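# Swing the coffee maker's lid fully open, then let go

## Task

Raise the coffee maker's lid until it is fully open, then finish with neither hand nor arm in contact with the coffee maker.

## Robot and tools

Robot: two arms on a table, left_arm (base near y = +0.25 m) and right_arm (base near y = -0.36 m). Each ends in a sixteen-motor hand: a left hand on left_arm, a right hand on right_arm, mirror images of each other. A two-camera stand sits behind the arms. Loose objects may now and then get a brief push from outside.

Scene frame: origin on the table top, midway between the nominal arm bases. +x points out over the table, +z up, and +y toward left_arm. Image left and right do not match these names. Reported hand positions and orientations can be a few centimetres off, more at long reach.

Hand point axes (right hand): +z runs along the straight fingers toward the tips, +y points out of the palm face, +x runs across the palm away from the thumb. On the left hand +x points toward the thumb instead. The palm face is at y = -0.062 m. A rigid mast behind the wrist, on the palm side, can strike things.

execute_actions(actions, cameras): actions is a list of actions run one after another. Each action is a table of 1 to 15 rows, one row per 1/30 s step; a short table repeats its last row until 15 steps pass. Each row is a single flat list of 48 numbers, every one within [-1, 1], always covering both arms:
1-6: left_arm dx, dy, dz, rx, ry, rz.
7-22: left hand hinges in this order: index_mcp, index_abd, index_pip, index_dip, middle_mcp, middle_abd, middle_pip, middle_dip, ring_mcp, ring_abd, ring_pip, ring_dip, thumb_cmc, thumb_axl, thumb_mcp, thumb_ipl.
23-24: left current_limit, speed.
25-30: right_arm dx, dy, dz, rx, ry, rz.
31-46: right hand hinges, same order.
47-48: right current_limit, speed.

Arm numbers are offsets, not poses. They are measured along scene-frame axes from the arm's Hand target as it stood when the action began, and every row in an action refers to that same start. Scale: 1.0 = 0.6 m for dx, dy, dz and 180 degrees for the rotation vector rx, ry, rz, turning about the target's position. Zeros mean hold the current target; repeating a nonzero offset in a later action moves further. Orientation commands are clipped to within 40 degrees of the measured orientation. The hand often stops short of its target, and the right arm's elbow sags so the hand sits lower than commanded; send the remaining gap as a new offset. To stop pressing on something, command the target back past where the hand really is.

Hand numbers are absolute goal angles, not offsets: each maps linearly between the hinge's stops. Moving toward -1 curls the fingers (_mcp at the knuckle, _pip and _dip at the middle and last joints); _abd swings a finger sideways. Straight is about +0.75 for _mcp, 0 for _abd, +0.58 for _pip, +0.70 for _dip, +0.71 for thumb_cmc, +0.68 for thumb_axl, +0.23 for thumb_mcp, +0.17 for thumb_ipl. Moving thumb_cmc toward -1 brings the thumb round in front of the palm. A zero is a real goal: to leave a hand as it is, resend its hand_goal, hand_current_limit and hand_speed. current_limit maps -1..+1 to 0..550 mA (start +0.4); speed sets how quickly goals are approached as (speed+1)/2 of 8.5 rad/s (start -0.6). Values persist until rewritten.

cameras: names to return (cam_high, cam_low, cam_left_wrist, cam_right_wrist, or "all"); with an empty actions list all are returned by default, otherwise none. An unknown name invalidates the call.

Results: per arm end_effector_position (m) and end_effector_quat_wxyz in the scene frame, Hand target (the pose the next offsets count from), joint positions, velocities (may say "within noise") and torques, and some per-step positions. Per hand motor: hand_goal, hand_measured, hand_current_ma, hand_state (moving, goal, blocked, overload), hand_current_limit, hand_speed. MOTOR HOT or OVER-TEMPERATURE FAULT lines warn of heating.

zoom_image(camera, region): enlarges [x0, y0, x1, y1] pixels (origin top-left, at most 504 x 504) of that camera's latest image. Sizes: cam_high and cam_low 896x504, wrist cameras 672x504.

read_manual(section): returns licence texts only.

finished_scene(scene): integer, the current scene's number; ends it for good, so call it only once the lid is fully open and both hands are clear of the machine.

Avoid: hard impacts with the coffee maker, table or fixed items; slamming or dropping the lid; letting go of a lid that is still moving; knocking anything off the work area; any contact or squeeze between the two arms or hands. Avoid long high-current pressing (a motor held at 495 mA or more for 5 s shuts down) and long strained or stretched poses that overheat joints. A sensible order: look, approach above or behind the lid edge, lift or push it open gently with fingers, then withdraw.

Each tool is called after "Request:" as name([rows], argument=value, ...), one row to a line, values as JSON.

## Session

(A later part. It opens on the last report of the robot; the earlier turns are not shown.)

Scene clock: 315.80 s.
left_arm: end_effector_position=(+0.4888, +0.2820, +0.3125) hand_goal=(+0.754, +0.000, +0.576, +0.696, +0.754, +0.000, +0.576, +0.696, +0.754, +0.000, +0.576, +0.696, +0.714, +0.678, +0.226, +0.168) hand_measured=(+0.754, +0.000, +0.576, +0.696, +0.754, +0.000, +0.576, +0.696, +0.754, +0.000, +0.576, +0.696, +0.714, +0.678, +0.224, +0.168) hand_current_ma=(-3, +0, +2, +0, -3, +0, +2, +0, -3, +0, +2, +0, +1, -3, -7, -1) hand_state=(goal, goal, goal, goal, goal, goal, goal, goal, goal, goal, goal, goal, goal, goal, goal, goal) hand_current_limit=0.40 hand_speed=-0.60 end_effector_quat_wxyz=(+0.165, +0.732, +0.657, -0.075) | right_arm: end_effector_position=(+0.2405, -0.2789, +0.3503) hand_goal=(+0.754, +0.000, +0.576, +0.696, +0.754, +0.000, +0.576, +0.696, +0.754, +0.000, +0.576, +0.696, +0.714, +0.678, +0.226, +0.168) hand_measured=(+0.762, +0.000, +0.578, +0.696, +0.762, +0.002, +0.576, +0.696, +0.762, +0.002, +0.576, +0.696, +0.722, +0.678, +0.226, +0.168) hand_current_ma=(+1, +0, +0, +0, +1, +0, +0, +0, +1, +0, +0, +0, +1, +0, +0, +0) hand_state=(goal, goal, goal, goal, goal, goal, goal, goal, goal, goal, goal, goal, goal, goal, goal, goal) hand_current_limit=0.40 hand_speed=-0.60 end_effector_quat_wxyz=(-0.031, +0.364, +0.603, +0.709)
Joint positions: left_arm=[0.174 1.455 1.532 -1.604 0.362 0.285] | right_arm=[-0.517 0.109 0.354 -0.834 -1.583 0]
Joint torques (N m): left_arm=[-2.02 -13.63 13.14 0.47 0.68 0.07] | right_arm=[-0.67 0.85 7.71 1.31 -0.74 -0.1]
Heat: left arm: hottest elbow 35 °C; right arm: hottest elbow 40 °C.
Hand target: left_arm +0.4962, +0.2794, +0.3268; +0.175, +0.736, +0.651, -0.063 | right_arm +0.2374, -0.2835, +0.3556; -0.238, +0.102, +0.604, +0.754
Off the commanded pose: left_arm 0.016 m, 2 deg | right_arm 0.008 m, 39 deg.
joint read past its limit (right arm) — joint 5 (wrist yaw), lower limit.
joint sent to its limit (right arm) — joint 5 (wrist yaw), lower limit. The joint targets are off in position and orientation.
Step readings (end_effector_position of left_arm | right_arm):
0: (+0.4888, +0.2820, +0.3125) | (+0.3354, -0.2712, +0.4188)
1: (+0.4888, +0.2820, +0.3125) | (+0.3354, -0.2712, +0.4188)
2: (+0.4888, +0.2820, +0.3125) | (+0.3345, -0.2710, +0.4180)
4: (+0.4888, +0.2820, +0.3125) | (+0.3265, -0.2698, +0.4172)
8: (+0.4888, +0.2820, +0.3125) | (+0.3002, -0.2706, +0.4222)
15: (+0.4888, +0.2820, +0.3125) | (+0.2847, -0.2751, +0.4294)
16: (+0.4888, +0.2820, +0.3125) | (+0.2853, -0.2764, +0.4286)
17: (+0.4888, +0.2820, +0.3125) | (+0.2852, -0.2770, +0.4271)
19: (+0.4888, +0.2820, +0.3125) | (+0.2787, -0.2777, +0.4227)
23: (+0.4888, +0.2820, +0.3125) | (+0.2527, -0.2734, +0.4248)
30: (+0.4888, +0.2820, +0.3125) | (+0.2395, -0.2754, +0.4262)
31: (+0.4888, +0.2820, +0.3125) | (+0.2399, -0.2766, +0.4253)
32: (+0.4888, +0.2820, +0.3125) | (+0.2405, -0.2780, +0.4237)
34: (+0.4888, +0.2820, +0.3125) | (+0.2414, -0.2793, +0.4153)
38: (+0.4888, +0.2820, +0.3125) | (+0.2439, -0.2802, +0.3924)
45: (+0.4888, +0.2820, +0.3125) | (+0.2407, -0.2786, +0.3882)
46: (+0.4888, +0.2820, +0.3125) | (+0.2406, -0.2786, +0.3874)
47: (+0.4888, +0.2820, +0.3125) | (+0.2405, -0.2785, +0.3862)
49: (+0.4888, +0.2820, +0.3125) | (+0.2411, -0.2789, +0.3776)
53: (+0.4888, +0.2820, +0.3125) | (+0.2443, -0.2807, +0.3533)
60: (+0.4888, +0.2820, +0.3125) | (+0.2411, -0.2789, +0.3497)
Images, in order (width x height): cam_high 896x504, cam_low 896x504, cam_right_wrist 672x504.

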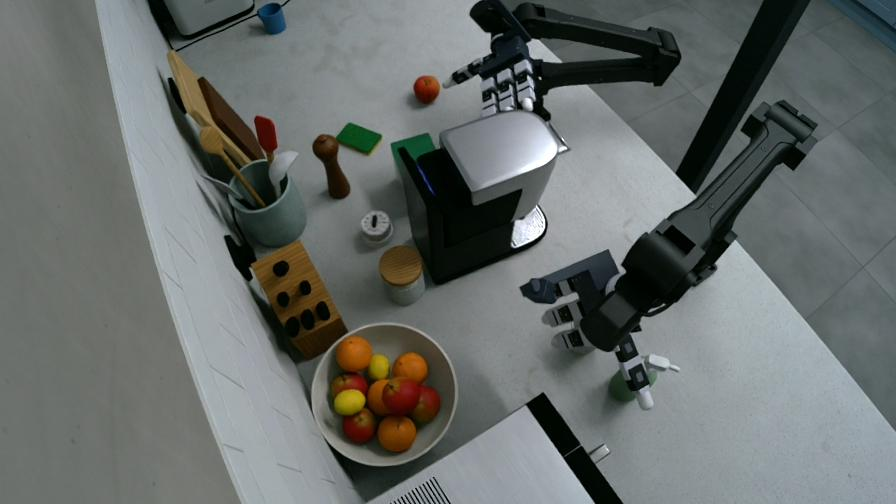

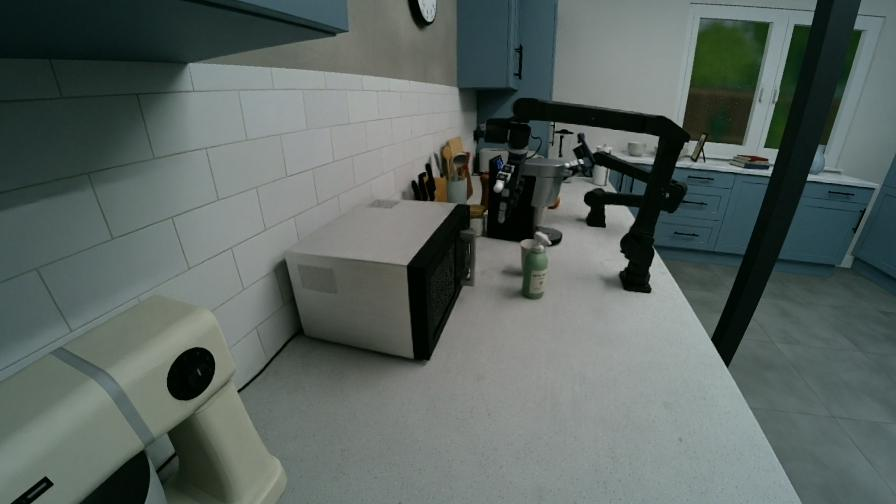

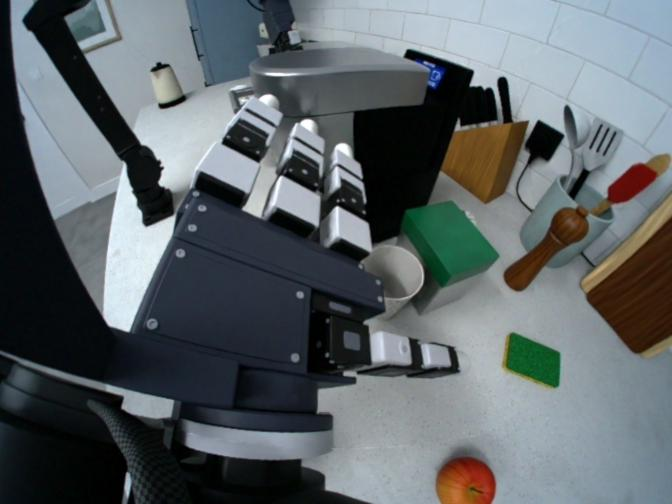

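Request:
execute_actions([
  [[0,0,0,0,0,0,0.754,0,0.576,0.696,0.754,0,0.576,0.696,0.754,0,0.576,0.696,0.714,0.678,0.226,0.168,0.4,-0.6,-0.05,0.04,-0.02,0,0,0,0.754,0,0.576,0.696,0.754,0,0.576,0.696,0.754,0,0.576,0.696,0.714,0.678,0.226,0.168,0.4,-0.6]],
  [[0,0,0,0,0,0,0.754,0,0.576,0.696,0.754,0,0.576,0.696,0.754,0,0.576,0.696,0.714,0.678,0.226,0.168,0.4,-0.6,-0.05,0.06,-0.03,0,0,0,0.754,0,0.576,0.696,0.754,0,0.576,0.696,0.754,0,0.576,0.696,0.714,0.678,0.226,0.168,0.4,-0.6]],
], cameras=["cam_high","cam_low","cam_right_wrist"])

Scene clock: 362.67 s.
left_arm: end_effector_position=(+0.4888, +0.2820, +0.3125) hand_goal=(+0.754, +0.000, +0.576, +0.696, +0.754, +0.000, +0.576, +0.696, +0.754, +0.000, +0.576, +0.696, +0.714, +0.678, +0.226, +0.168) hand_measured=(+0.754, +0.000, +0.576, +0.696, +0.754, +0.000, +0.576, +0.696, +0.754, +0.000, +0.576, +0.696, +0.714, +0.678, +0.224, +0.168) hand_current_ma=(-3, +0, +2, +0, -3, +0, +2, +0, -3, +0, +2, +0, +1, -3, -7, -1) hand_state=(goal, goal, goal, goal, goal, goal, goal, goal, goal, goal, goal, goal, goal, goal, goal, goal) hand_current_limit=0.40 hand_speed=-0.60 end_effector_quat_wxyz=(+0.165, +0.732, +0.657, -0.075) | right_arm: end_effector_position=(+0.1886, -0.2171, +0.3250) hand_goal=(+0.754, +0.000, +0.576, +0.696, +0.754, +0.000, +0.576, +0.696, +0.754, +0.000, +0.576, +0.696, +0.714, +0.678, +0.226, +0.168) hand_measured=(+0.762, +0.002, +0.578, +0.696, +0.762, +0.002, +0.576, +0.696, +0.762, +0.002, +0.576, +0.696, +0.722, +0.678, +0.226, +0.168) hand_current_ma=(+1, +0, +0, +0, +1, +0, +0, +0, +1, +0, +0, +0, +1, +0, +0, +0) hand_state=(goal, goal, goal, goal, goal, goal, goal, goal, goal, goal, goal, goal, goal, goal, goal, goal) hand_current_limit=0.40 hand_speed=-0.60 end_effector_quat_wxyz=(-0.110, +0.255, +0.656, +0.701)
Joint positions: left_arm=[0.174 1.455 1.532 -1.604 0.362 0.285] | right_arm=[-0.233 -0.003 0.29 -0.964 -1.583 -0.144]
Joint torques (N m): left_arm=[-2.08 -13.68 13.12 0.46 0.68 0.07] | right_arm=[1.55 2.02 7.5 0.99 -0.85 -0.11]
Heat: left arm: hottest elbow 35 °C; right arm: hottest elbow 40 °C.
Hand target: left_arm +0.4962, +0.2794, +0.3268; +0.175, +0.736, +0.651, -0.063 | right_arm +0.1774, -0.2235, +0.3256; -0.238, +0.102, +0.604, +0.754
Off the commanded pose: left_arm 0.016 m, 2 deg | right_arm 0.013 m, 25 deg.
joint sent to its limit (right arm) — joint 5 (wrist yaw), lower limit. The joint targets are off in position and orientation.
Step readings (end_effector_position of left_arm | right_arm):
0: (+0.4888, +0.2820, +0.3125) | (+0.2405, -0.2789, +0.3503)
1: (+0.4888, +0.2820, +0.3125) | (+0.2402, -0.2787, +0.3505)
2: (+0.4888, +0.2820, +0.3125) | (+0.2396, -0.2786, +0.3501)
4: (+0.4888, +0.2820, +0.3125) | (+0.2348, -0.2759, +0.3487)
8: (+0.4888, +0.2820, +0.3125) | (+0.2222, -0.2643, +0.3442)
15: (+0.4888, +0.2820, +0.3125) | (+0.2173, -0.2574, +0.3420)
16: (+0.4888, +0.2820, +0.3125) | (+0.2171, -0.2573, +0.3417)
17: (+0.4888, +0.2820, +0.3125) | (+0.2168, -0.2568, +0.3408)
19: (+0.4888, +0.2820, +0.3125) | (+0.2127, -0.2484, +0.3377)
23: (+0.4888, +0.2820, +0.3125) | (+0.1986, -0.2266, +0.3297)
30: (+0.4888, +0.2820, +0.3125) | (+0.1910, -0.2179, +0.3244)
Images, in order (width x height): cam_high 896x504, cam_low 896x504, cam_right_wrist 672x504.

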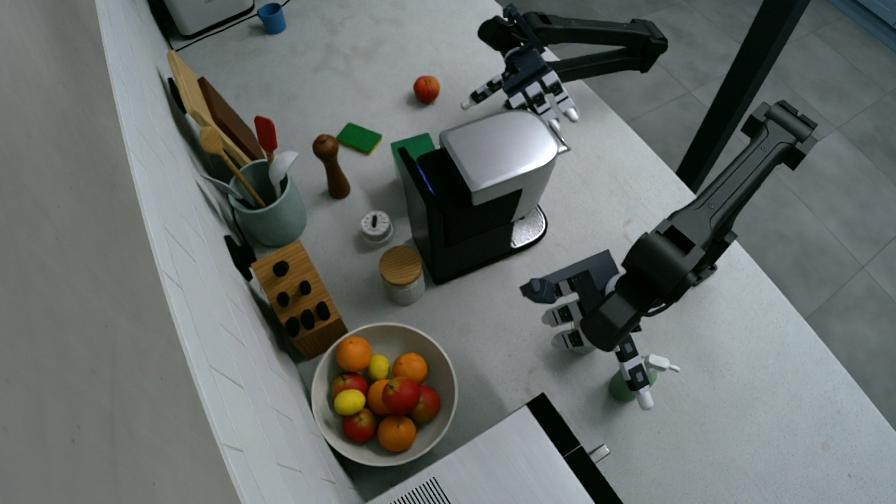

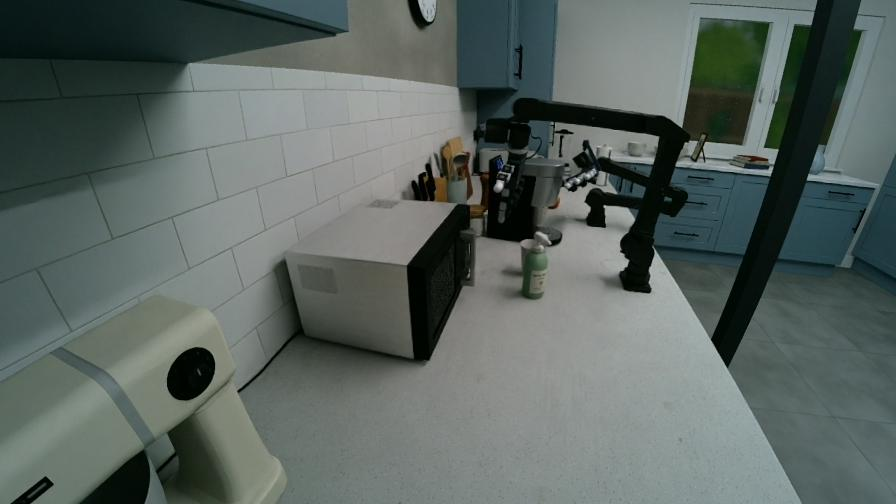

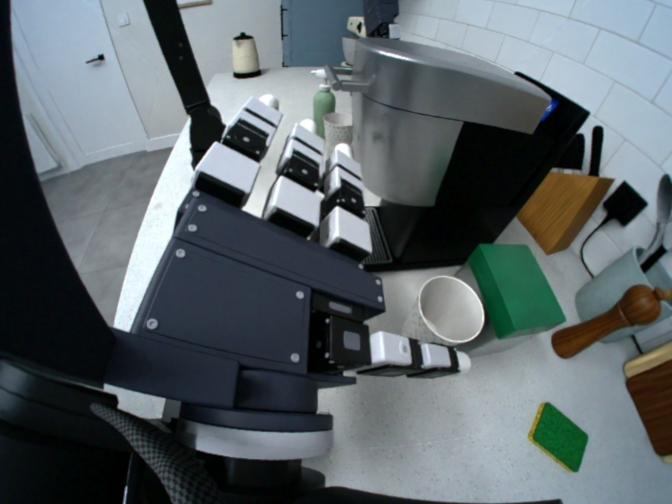

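Request:
zoom_image(camera="cam_right_wrist", region=[180, 20, 480, 260])

Request:
zoom_image(camera="cam_low", region=[520, 120, 640, 220])

Request:
zoom_image(camera="cam_high", region=[460, 40, 620, 190])

Scaled by 1.680 from the camera's 672x504 image, which has a finer 960x720 frame.

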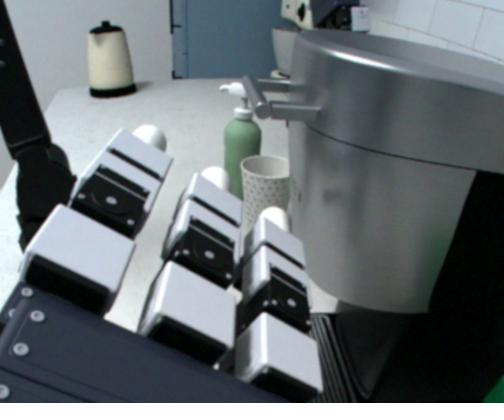

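Scaled by 4.200 from the camera's 896x504 image, which has a finer 1280x720 frame.

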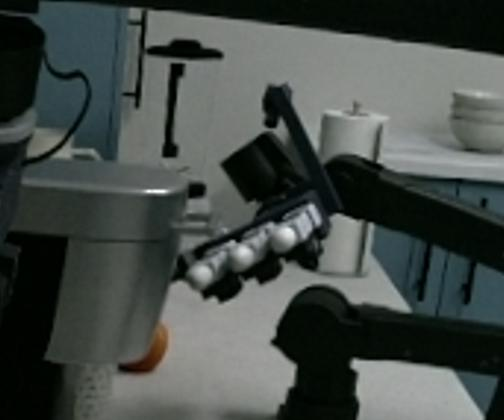

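Scaled by 3.150 from the camera's 896x504 image, which has a finer 1280x720 frame.

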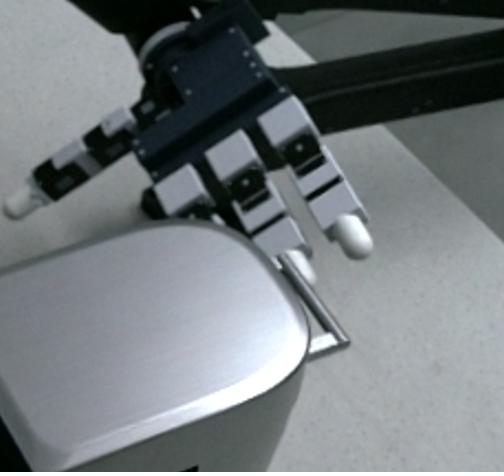

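Request:
execute_actions([
  [[0,0,0,0,0,0,0.754,0,0.576,0.696,0.754,0,0.576,0.696,0.754,0,0.576,0.696,0.714,0.678,0.226,0.168,0.4,-0.6,0.026,0.041,-0.01,0,0,0,0.754,0,0.576,0.696,0.754,0,0.576,0.696,0.754,0,0.576,0.696,0.714,0.678,0.226,0.168,0.4,-0.6]],
  [[0,0,0,0,0,0,0.754,0,0.576,0.696,0.754,0,0.576,0.696,0.754,0,0.576,0.696,0.714,0.678,0.226,0.168,0.4,-0.6,0.026,0.041,0,0,0,0,0.754,0,0.576,0.696,0.754,0,0.576,0.696,0.754,0,0.576,0.696,0.714,0.678,0.226,0.168,0.4,-0.6]],
], cameras=["cam_high","cam_low","cam_right_wrist"])

Request:
zoom_image(camera="cam_right_wrist", region=[180, 20, 480, 260])

Request:
zoom_image(camera="cam_low", region=[520, 120, 640, 220])

Request:
zoom_image(camera="cam_high", region=[460, 40, 620, 190])

Scene clock: 410.70 s.
left_arm: end_effector_position=(+0.4888, +0.2820, +0.3125) hand_goal=(+0.754, +0.000, +0.576, +0.696, +0.754, +0.000, +0.576, +0.696, +0.754, +0.000, +0.576, +0.696, +0.714, +0.678, +0.226, +0.168) hand_measured=(+0.754, +0.000, +0.576, +0.696, +0.754, +0.000, +0.576, +0.696, +0.754, +0.000, +0.576, +0.696, +0.714, +0.678, +0.224, +0.168) hand_current_ma=(-3, +0, +2, +0, -3, +0, +2, +0, -3, +0, +2, +0, +1, -3, -7, -1) hand_state=(goal, goal, goal, goal, goal, goal, goal, goal, goal, goal, goal, goal, goal, goal, goal, goal) hand_current_limit=0.40 hand_speed=-0.60 end_effector_quat_wxyz=(+0.165, +0.732, +0.657, -0.075) | right_arm: end_effector_position=(+0.2077, -0.1774, +0.2996) hand_goal=(+0.754, +0.000, +0.576, +0.696, +0.754, +0.000, +0.576, +0.696, +0.754, +0.000, +0.576, +0.696, +0.714, +0.678, +0.226, +0.168) hand_measured=(+0.762, +0.002, +0.578, +0.696, +0.762, +0.002, +0.576, +0.696, +0.762, +0.002, +0.576, +0.696, +0.722, +0.678, +0.226, +0.168) hand_current_ma=(+1, +0, +0, +0, +1, +0, +0, +0, +1, +0, +0, +0, +1, +0, +0, +0) hand_state=(goal, goal, goal, goal, goal, goal, goal, goal, goal, goal, goal, goal, goal, goal, goal, goal) hand_current_limit=0.40 hand_speed=-0.60 end_effector_quat_wxyz=(-0.209, +0.176, +0.681, +0.679)
Joint positions: left_arm=[0.174 1.455 1.532 -1.604 0.362 0.285] | right_arm=[0.031 0.392 0.274 -0.732 -1.583 -0.298]
Joint torques (N m): left_arm=[-2.02 -13.57 13.11 0.46 0.68 0.08] | right_arm=[1.79 1.79 10.14 2.15 -1.05 -0.14]
Heat: left arm: hottest elbow 36 °C; right arm: hottest elbow 38 °C.
Hand target: left_arm +0.4962, +0.2794, +0.3268; +0.175, +0.736, +0.651, -0.063 | right_arm +0.2086, -0.1743, +0.3196; -0.238, +0.102, +0.604, +0.754
Off the commanded pose: left_arm 0.016 m, 2 deg | right_arm 0.020 m, 15 deg.
joint sent to its limit (right arm) — joint 5 (wrist yaw), lower limit. The joint targets are off in position and orientation.
Step readings (end_effector_position of left_arm | right_arm):
0: (+0.4888, +0.2820, +0.3125) | (+0.1886, -0.2171, +0.3250)
1: (+0.4888, +0.2820, +0.3125) | (+0.1886, -0.2171, +0.3250)
2: (+0.4888, +0.2820, +0.3125) | (+0.1887, -0.2172, +0.3250)
4: (+0.4888, +0.2820, +0.3125) | (+0.1881, -0.2136, +0.3227)
8: (+0.4888, +0.2820, +0.3125) | (+0.1892, -0.2041, +0.3144)
15: (+0.4888, +0.2820, +0.3125) | (+0.1936, -0.1998, +0.3122)
16: (+0.4888, +0.2820, +0.3125) | (+0.1939, -0.1996, +0.3124)
17: (+0.4888, +0.2820, +0.3125) | (+0.1949, -0.1997, +0.3128)
19: (+0.4888, +0.2820, +0.3125) | (+0.1978, -0.1959, +0.3112)
23: (+0.4888, +0.2820, +0.3125) | (+0.2037, -0.1839, +0.3023)
30: (+0.4888, +0.2820, +0.3125) | (+0.2080, -0.1774, +0.2982)
Images, in order (width x height): cam_high 896x504, cam_low 896x504, cam_right_wrist 672x504.

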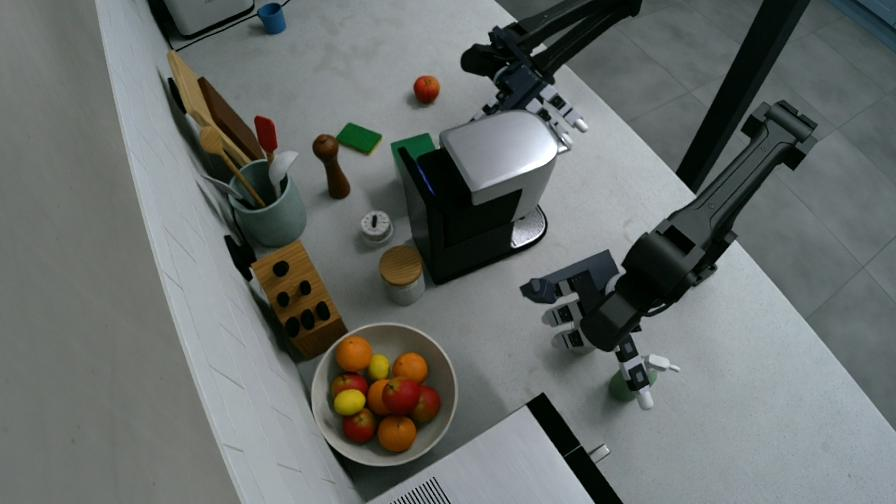

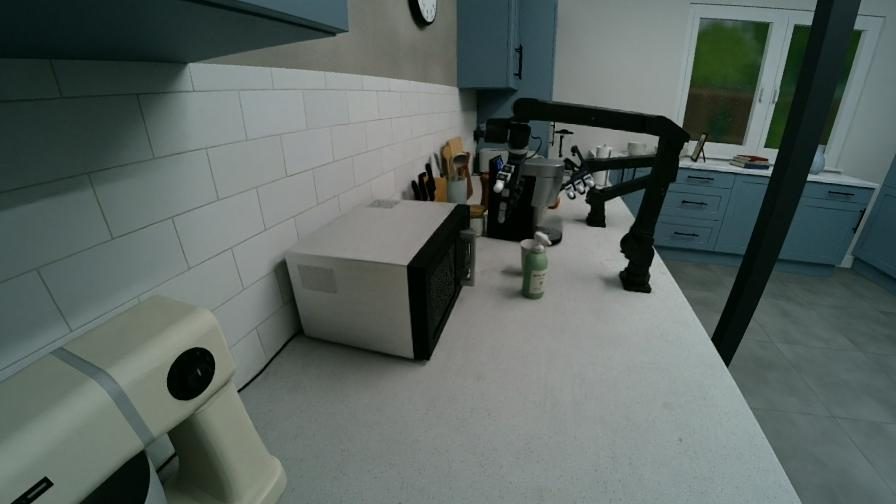

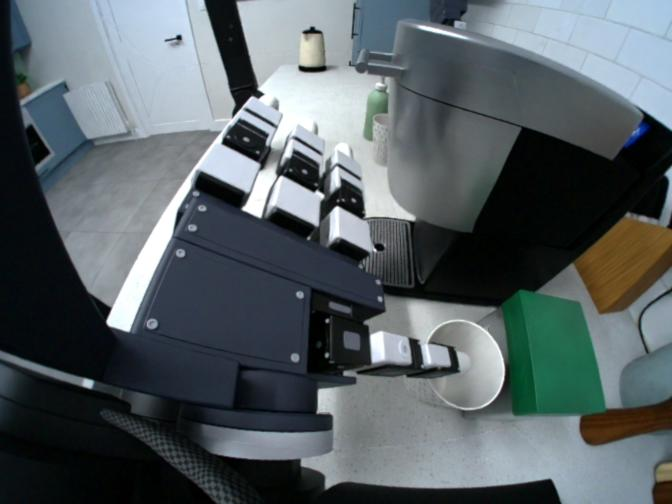

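Scaled by 1.680 from the camera's 672x504 image, which has a finer 960x720 frame.

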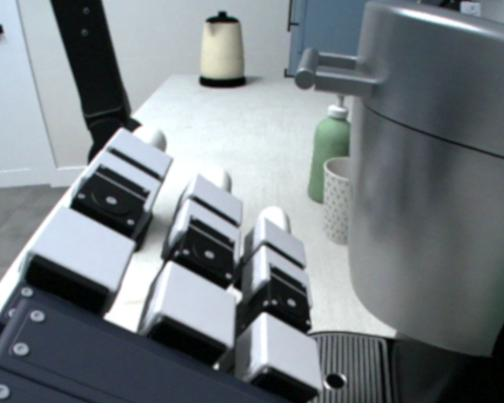

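Scaled by 4.200 from the camera's 896x504 image, which has a finer 1280x720 frame.

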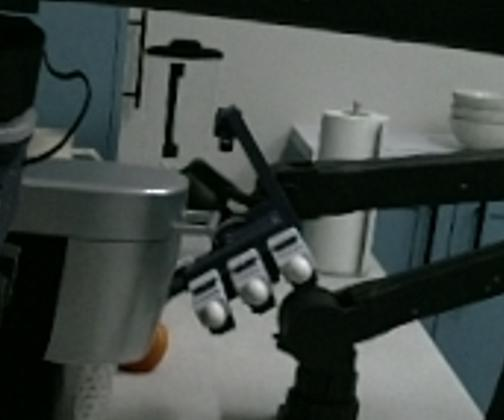

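Scaled by 3.150 from the camera's 896x504 image, which has a finer 1280x720 frame.

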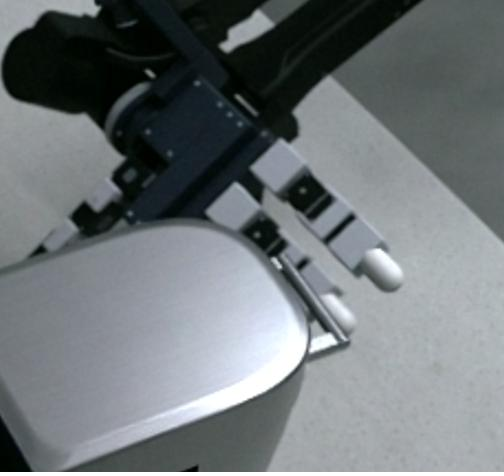

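Request:
execute_actions([
  [[0,0,0,0,0,0,0.754,0,0.576,0.696,0.754,0,0.576,0.696,0.754,0,0.576,0.696,0.714,0.678,0.226,0.168,0.4,-0.6,0.012,0.075,0.01,-0.082,0.019,-0.041,0.754,0,0.576,0.696,0.754,0,0.576,0.696,0.754,0,0.576,0.696,0.714,0.678,0.226,0.168,0.4,-0.6]],
  [[0,0,0,0,0,0,0.754,0,0.576,0.696,0.754,0,0.576,0.696,0.754,0,0.576,0.696,0.714,0.678,0.226,0.168,0.4,-0.6,0,0,0.06,0,0,0,0.754,0,0.576,0.696,0.754,0,0.576,0.696,0.754,0,0.576,0.696,0.714,0.678,0.226,0.168,0.4,-0.6]],
], cameras=["cam_high","cam_low","cam_right_wrist"])

Request:
zoom_image(camera="cam_right_wrist", region=[180, 20, 480, 260])

Request:
zoom_image(camera="cam_low", region=[520, 120, 640, 220])

Request:
zoom_image(camera="cam_high", region=[460, 40, 620, 190])

Scene clock: 439.43 s.
left_arm: end_effector_position=(+0.4888, +0.2820, +0.3125) hand_goal=(+0.754, +0.000, +0.576, +0.696, +0.754, +0.000, +0.576, +0.696, +0.754, +0.000, +0.576, +0.696, +0.714, +0.678, +0.226, +0.168) hand_measured=(+0.754, +0.000, +0.576, +0.696, +0.754, +0.000, +0.576, +0.696, +0.754, +0.000, +0.576, +0.696, +0.714, +0.678, +0.224, +0.168) hand_current_ma=(-3, +0, +2, +0, -3, +0, +2, +0, -3, +0, +2, +0, +1, -3, -7, -1) hand_state=(goal, goal, goal, goal, goal, goal, goal, goal, goal, goal, goal, goal, goal, goal, goal, goal) hand_current_limit=0.40 hand_speed=-0.60 end_effector_quat_wxyz=(+0.165, +0.732, +0.657, -0.075) | right_arm: end_effector_position=(+0.2181, -0.1362, +0.3336) hand_goal=(+0.754, +0.000, +0.576, +0.696, +0.754, +0.000, +0.576, +0.696, +0.754, +0.000, +0.576, +0.696, +0.714, +0.678, +0.226, +0.168) hand_measured=(+0.762, +0.002, +0.578, +0.696, +0.762, +0.002, +0.576, +0.696, +0.762, +0.002, +0.576, +0.696, +0.722, +0.678, +0.226, +0.168) hand_current_ma=(+1, +0, +0, +0, +1, +0, +0, +0, +1, +0, +0, +0, +1, +0, +0, +0) hand_state=(goal, goal, goal, goal, goal, goal, goal, goal, goal, goal, goal, goal, goal, goal, goal, goal) hand_current_limit=0.40 hand_speed=-0.60 end_effector_quat_wxyz=(-0.220, +0.203, +0.712, +0.636)
Joint positions: left_arm=[0.174 1.455 1.532 -1.604 0.362 0.285] | right_arm=[0.282 0.354 0.345 -0.383 -1.318 0.23]
Joint torques (N m): left_arm=[-1.96 -13.63 13.12 0.47 0.68 0.07] | right_arm=[0.67 -0.56 10.8 2.66 -0.37 0.14]
Heat: left arm: hottest elbow 36 °C; right arm: hottest elbow 41 °C.
Hand target: left_arm +0.4962, +0.2794, +0.3268; +0.175, +0.736, +0.651, -0.063 | right_arm +0.2158, -0.1293, +0.3616; -0.192, +0.192, +0.680, +0.681
Off the commanded pose: left_arm 0.016 m, 2 deg | right_arm 0.029 m, 7 deg.
Step readings (end_effector_position of left_arm | right_arm):
0: (+0.4888, +0.2820, +0.3125) | (+0.2077, -0.1774, +0.2996)
1: (+0.4888, +0.2820, +0.3125) | (+0.2080, -0.1774, +0.2992)
2: (+0.4888, +0.2820, +0.3125) | (+0.2095, -0.1761, +0.2971)
4: (+0.4888, +0.2820, +0.3125) | (+0.2099, -0.1691, +0.2898)
8: (+0.4888, +0.2820, +0.3125) | (+0.2019, -0.1518, +0.2840)
15: (+0.4888, +0.2820, +0.3125) | (+0.2045, -0.1422, +0.2873)
16: (+0.4888, +0.2820, +0.3125) | (+0.2055, -0.1417, +0.2877)
17: (+0.4888, +0.2820, +0.3125) | (+0.2065, -0.1414, +0.2883)
19: (+0.4888, +0.2820, +0.3125) | (+0.2082, -0.1410, +0.2924)
23: (+0.4888, +0.2820, +0.3125) | (+0.2105, -0.1413, +0.3106)
30: (+0.4888, +0.2820, +0.3125) | (+0.2155, -0.1383, +0.3243)
Images, in order (width x height): cam_high 896x504, cam_low 896x504, cam_right_wrist 672x504.

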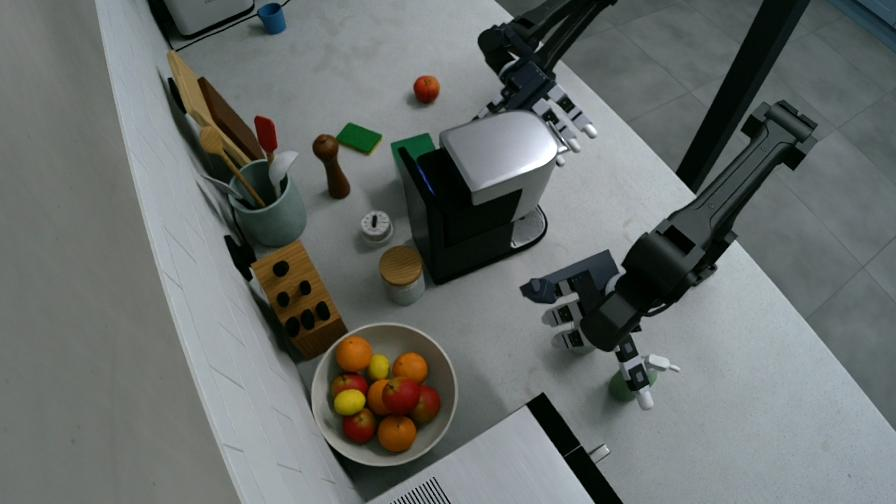

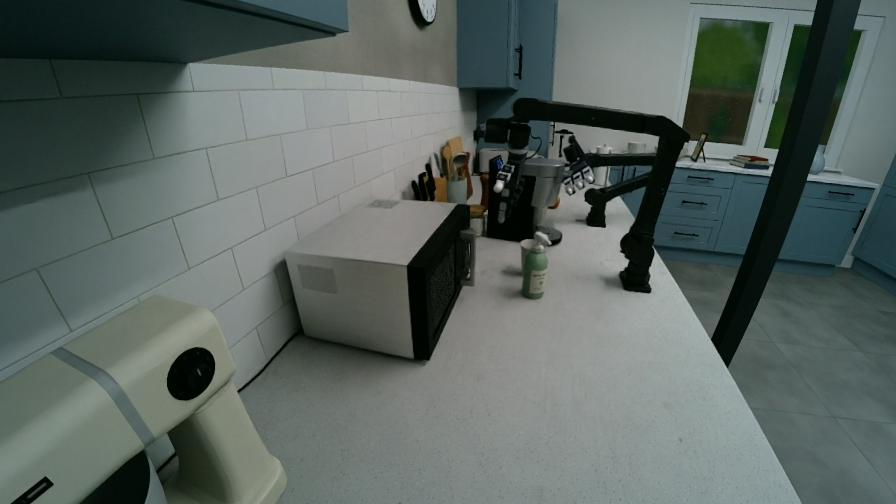

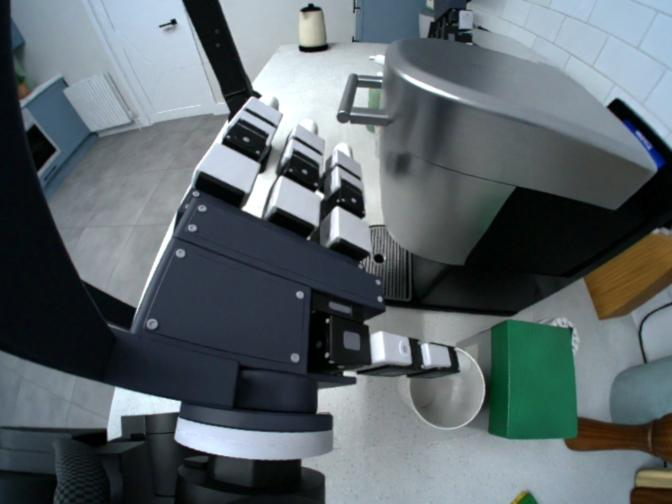

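Scaled by 1.680 from the camera's 672x504 image, which has a finer 960x720 frame.

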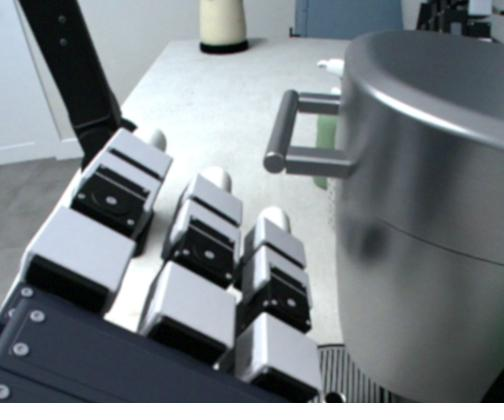

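Scaled by 4.200 from the camera's 896x504 image, which has a finer 1280x720 frame.

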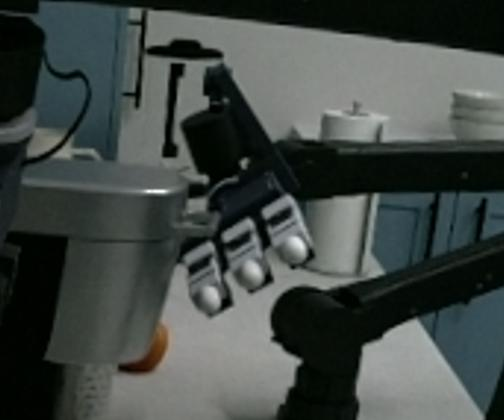

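Scaled by 3.150 from the camera's 896x504 image, which has a finer 1280x720 frame.

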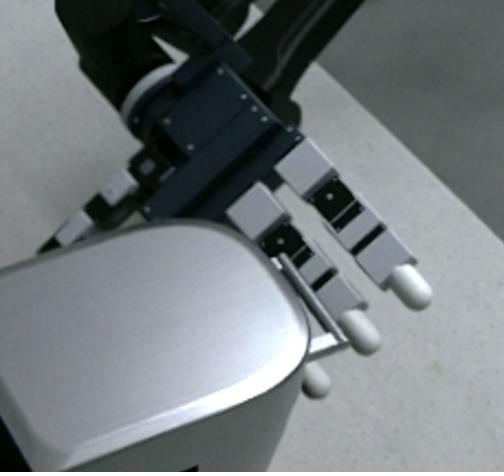

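Request:
execute_actions([
  [[0,0,0,0,0,0,0.754,0,0.576,0.696,0.754,0,0.576,0.696,0.754,0,0.576,0.696,0.714,0.678,0.226,0.168,0.4,-0.6,0,0,0.04,0,0,0,0.754,0,0.576,0.696,0.754,0,0.576,0.696,0.754,0,0.576,0.696,0.714,0.678,0.226,0.168,0.4,-0.6]],
  [[0,0,0,0,0,0,0.754,0,0.576,0.696,0.754,0,0.576,0.696,0.754,0,0.576,0.696,0.714,0.678,0.226,0.168,0.4,-0.6,0,0,0.02,0,0,0,0.754,0,0.576,0.696,0.754,0,0.576,0.696,0.754,0,0.576,0.696,0.714,0.678,0.226,0.168,0.4,-0.6]],
], cameras=["cam_high","cam_low","cam_right_wrist"])

Request:
zoom_image(camera="cam_right_wrist", region=[180, 20, 480, 260])

Request:
zoom_image(camera="cam_low", region=[520, 120, 640, 220])

Request:
zoom_image(camera="cam_high", region=[460, 40, 620, 190])

Scene clock: 499.87 s.
left_arm: end_effector_position=(+0.4888, +0.2820, +0.3125) hand_goal=(+0.754, +0.000, +0.576, +0.696, +0.754, +0.000, +0.576, +0.696, +0.754, +0.000, +0.576, +0.696, +0.714, +0.678, +0.226, +0.168) hand_measured=(+0.754, +0.000, +0.576, +0.696, +0.754, +0.000, +0.576, +0.696, +0.754, +0.000, +0.576, +0.696, +0.714, +0.678, +0.224, +0.168) hand_current_ma=(-3, +0, +2, +0, -3, +0, +2, +0, -3, +0, +2, +0, +1, -3, -7, -1) hand_state=(goal, goal, goal, goal, goal, goal, goal, goal, goal, goal, goal, goal, goal, goal, goal, goal) hand_current_limit=0.40 hand_speed=-0.60 end_effector_quat_wxyz=(+0.165, +0.732, +0.657, -0.075) | right_arm: end_effector_position=(+0.2221, -0.1306, +0.3713) hand_goal=(+0.754, +0.000, +0.576, +0.696, +0.754, +0.000, +0.576, +0.696, +0.754, +0.000, +0.576, +0.696, +0.714, +0.678, +0.226, +0.168) hand_measured=(+0.764, +0.002, +0.578, +0.696, +0.762, +0.002, +0.576, +0.696, +0.762, +0.002, +0.576, +0.696, +0.722, +0.678, +0.226, +0.168) hand_current_ma=(+2, +0, +0, +0, +1, +0, +0, +0, +1, +0, +0, +0, +1, +0, +0, +0) hand_state=(goal, goal, goal, goal, goal, goal, goal, goal, goal, goal, goal, goal, goal, goal, goal, goal) hand_current_limit=0.40 hand_speed=-0.60 end_effector_quat_wxyz=(-0.203, +0.218, +0.683, +0.667)
Joint positions: left_arm=[0.174 1.455 1.532 -1.604 0.362 0.285] | right_arm=[0.39 0.31 0.345 -0.103 -1.16 0.543]
Joint torques (N m): left_arm=[-2.02 -13.63 13.12 0.46 0.68 0.07] | right_arm=[1.32 0.73 10.37 3.1 -0.04 0.1]
Heat: left arm: hottest elbow 36 °C; right arm: hottest elbow 43 °C.
Hand target: left_arm +0.4962, +0.2794, +0.3268; +0.175, +0.736, +0.651, -0.063 | right_arm +0.2158, -0.1293, +0.3976; -0.192, +0.192, +0.680, +0.681
Off the commanded pose: left_arm 0.016 m, 2 deg | right_arm 0.027 m, 4 deg.
Step readings (end_effector_position of left_arm | right_arm):
0: (+0.4888, +0.2820, +0.3125) | (+0.2181, -0.1362, +0.3336)
1: (+0.4888, +0.2820, +0.3125) | (+0.2185, -0.1363, +0.3336)
2: (+0.4888, +0.2820, +0.3125) | (+0.2199, -0.1365, +0.3343)
4: (+0.4888, +0.2820, +0.3125) | (+0.2219, -0.1369, +0.3389)
8: (+0.4888, +0.2820, +0.3125) | (+0.2190, -0.1358, +0.3531)
15: (+0.4888, +0.2820, +0.3125) | (+0.2208, -0.1336, +0.3677)
16: (+0.4888, +0.2820, +0.3125) | (+0.2207, -0.1332, +0.3693)
17: (+0.4888, +0.2820, +0.3125) | (+0.2208, -0.1328, +0.3699)
19: (+0.4888, +0.2820, +0.3125) | (+0.2206, -0.1316, +0.3705)
23: (+0.4888, +0.2820, +0.3125) | (+0.2209, -0.1305, +0.3705)
30: (+0.4888, +0.2820, +0.3125) | (+0.2217, -0.1304, +0.3711)
Images, in order (width x height): cam_high 896x504, cam_low 896x504, cam_right_wrist 672x504.

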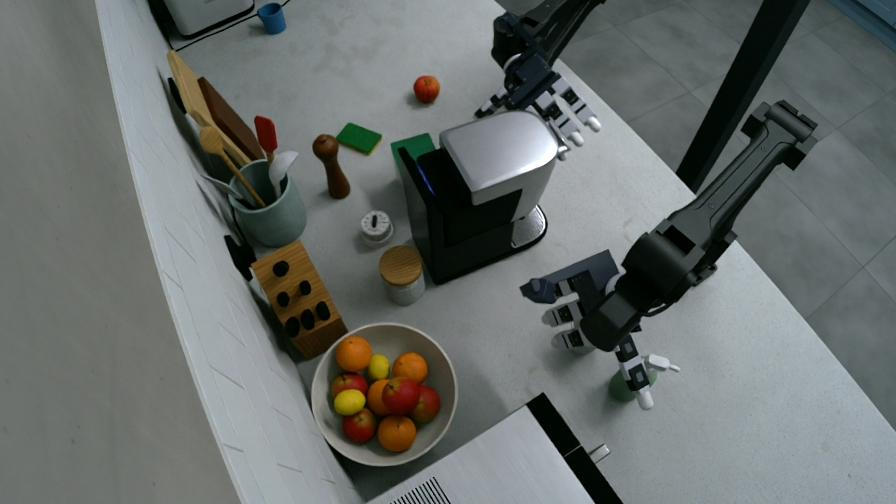

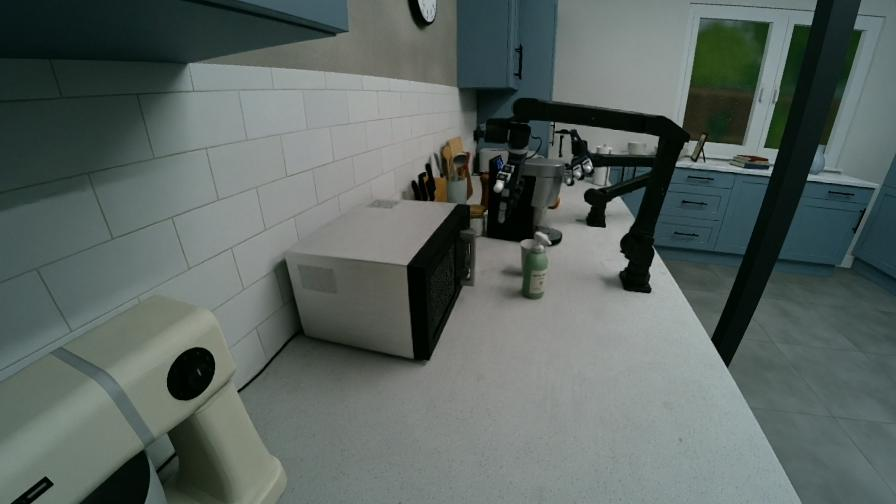

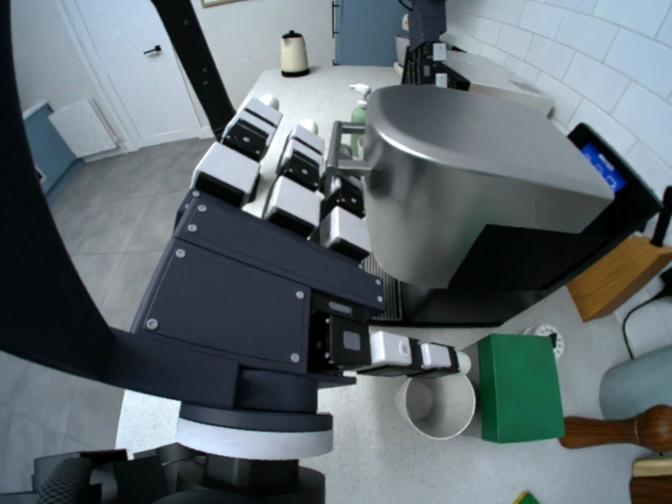

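Scaled by 1.680 from the camera's 672x504 image, which has a finer 960x720 frame.

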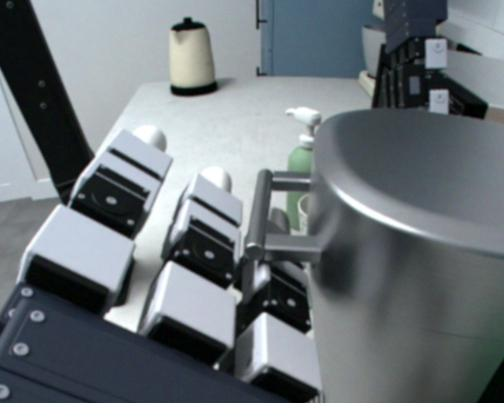

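Scaled by 4.200 from the camera's 896x504 image, which has a finer 1280x720 frame.

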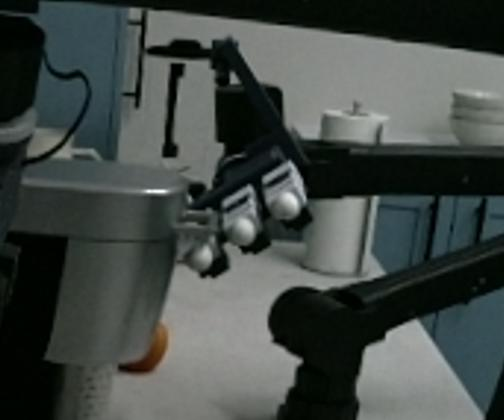

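Scaled by 3.150 from the camera's 896x504 image, which has a finer 1280x720 frame.

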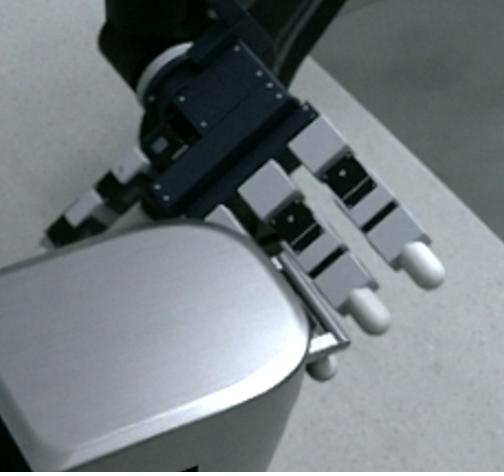

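Request:
execute_actions([
  [[0,0,0,0,0,0,0.754,0,0.576,0.696,0.754,0,0.576,0.696,0.754,0,0.576,0.696,0.714,0.678,0.226,0.168,0.4,-0.6,-0.008,0,0.035,0,0,0,0.754,0,0.576,0.696,0.754,0,0.576,0.696,0.754,0,0.576,0.696,0.714,0.678,0.226,0.168,0.4,-0.6]],
  [[0,0,0,0,0,0,0.754,0,0.576,0.696,0.754,0,0.576,0.696,0.754,0,0.576,0.696,0.714,0.678,0.226,0.168,0.4,-0.6,0,0,0.025,0,0,0,0.754,0,0.576,0.696,0.754,0,0.576,0.696,0.754,0,0.576,0.696,0.714,0.678,0.226,0.168,0.4,-0.6]],
], cameras=["cam_high","cam_low","cam_right_wrist"])

Request:
zoom_image(camera="cam_right_wrist", region=[180, 20, 480, 260])

Request:
zoom_image(camera="cam_low", region=[520, 120, 640, 220])

Scene clock: 518.13 s.
left_arm: end_effector_position=(+0.4888, +0.2820, +0.3125) hand_goal=(+0.754, +0.000, +0.576, +0.696, +0.754, +0.000, +0.576, +0.696, +0.754, +0.000, +0.576, +0.696, +0.714, +0.678, +0.226, +0.168) hand_measured=(+0.754, +0.000, +0.576, +0.696, +0.754, +0.000, +0.576, +0.696, +0.754, +0.000, +0.576, +0.696, +0.714, +0.678, +0.224, +0.168) hand_current_ma=(-3, +0, +2, +0, -3, +0, +2, +0, -3, +0, +2, +0, +1, -3, -7, -1) hand_state=(goal, goal, goal, goal, goal, goal, goal, goal, goal, goal, goal, goal, goal, goal, goal, goal) hand_current_limit=0.40 hand_speed=-0.60 end_effector_quat_wxyz=(+0.165, +0.732, +0.657, -0.075) | right_arm: end_effector_position=(+0.2202, -0.1321, +0.3819) hand_goal=(+0.754, +0.000, +0.576, +0.696, +0.754, +0.000, +0.576, +0.696, +0.754, +0.000, +0.576, +0.696, +0.714, +0.678, +0.226, +0.168) hand_measured=(+0.764, +0.004, +0.578, +0.696, +0.762, +0.002, +0.576, +0.696, +0.762, +0.002, +0.576, +0.696, +0.722, +0.678, +0.226, +0.168) hand_current_ma=(+2, +0, +0, +0, +1, +0, +0, +0, +1, +0, +0, +0, +1, +0, +0, +0) hand_state=(goal, goal, goal, goal, goal, goal, goal, goal, goal, goal, goal, goal, goal, goal, goal, goal) hand_current_limit=0.40 hand_speed=-0.60 end_effector_quat_wxyz=(-0.207, +0.226, +0.681, +0.665)
Joint positions: left_arm=[0.174 1.455 1.532 -1.604 0.362 0.285] | right_arm=[0.393 0.293 0.377 -0.16 -1.151 0.554]
Joint torques (N m): left_arm=[-1.96 -13.63 13.11 0.46 0.68 0.07] | right_arm=[1.14 -0.15 14.39 1.63 -0.15 0.04]
Heat: left arm: hottest elbow 37 °C; right arm: hottest elbow 44 °C.
Hand target: left_arm +0.4962, +0.2794, +0.3268; +0.175, +0.736, +0.651, -0.063 | right_arm +0.2110, -0.1293, +0.4336; -0.192, +0.192, +0.680, +0.681
Off the commanded pose: left_arm 0.016 m, 2 deg | right_arm 0.053 m, 5 deg.
Step readings (end_effector_position of left_arm | right_arm):
0: (+0.4888, +0.2820, +0.3125) | (+0.2222, -0.1306, +0.3712)
1: (+0.4888, +0.2820, +0.3125) | (+0.2222, -0.1306, +0.3712)
2: (+0.4888, +0.2820, +0.3125) | (+0.2221, -0.1309, +0.3716)
4: (+0.4888, +0.2820, +0.3125) | (+0.2224, -0.1312, +0.3718)
8: (+0.4888, +0.2820, +0.3125) | (+0.2209, -0.1319, +0.3720)
15: (+0.4888, +0.2820, +0.3125) | (+0.2205, -0.1319, +0.3708)
16: (+0.4888, +0.2820, +0.3125) | (+0.2206, -0.1318, +0.3705)
17: (+0.4888, +0.2820, +0.3125) | (+0.2207, -0.1318, +0.3707)
19: (+0.4888, +0.2820, +0.3125) | (+0.2208, -0.1318, +0.3720)
23: (+0.4888, +0.2820, +0.3125) | (+0.2203, -0.1321, +0.3793)
30: (+0.4888, +0.2820, +0.3125) | (+0.2202, -0.1321, +0.3813)
Images, in order (width x height): cam_high 896x504, cam_low 896x504, cam_right_wrist 672x504.

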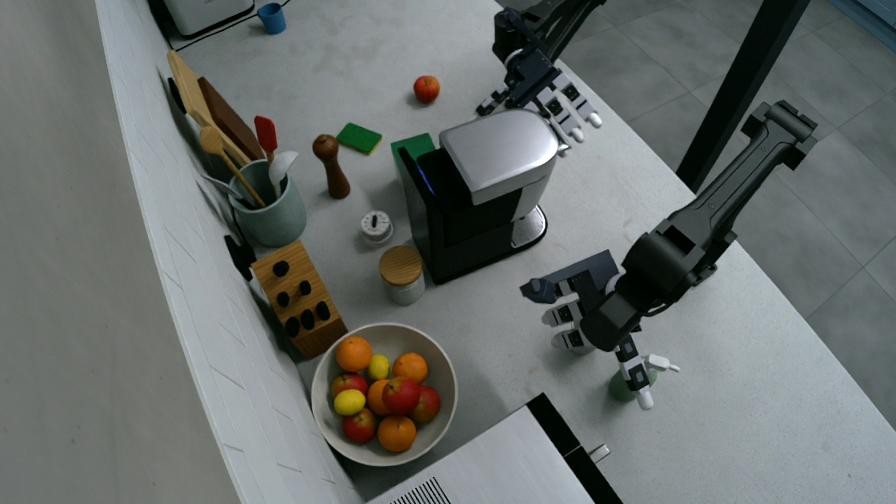

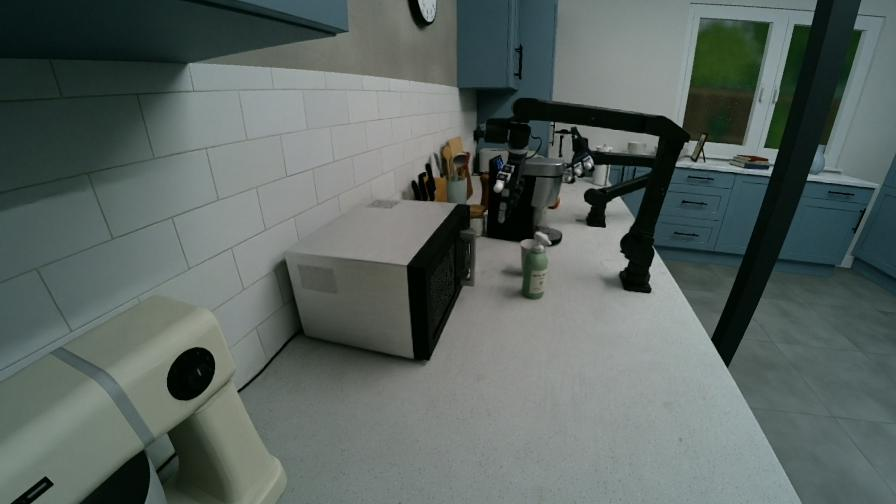

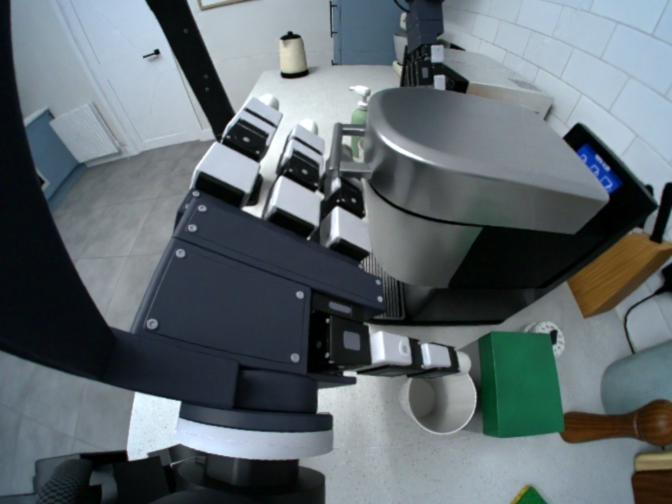

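Scaled by 1.680 from the camera's 672x504 image, which has a finer 960x720 frame.

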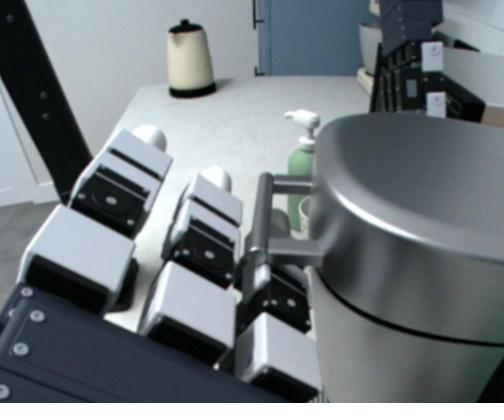

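Scaled by 4.200 from the camera's 896x504 image, which has a finer 1280x720 frame.

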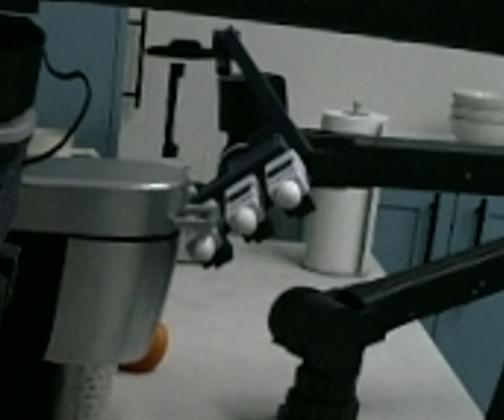

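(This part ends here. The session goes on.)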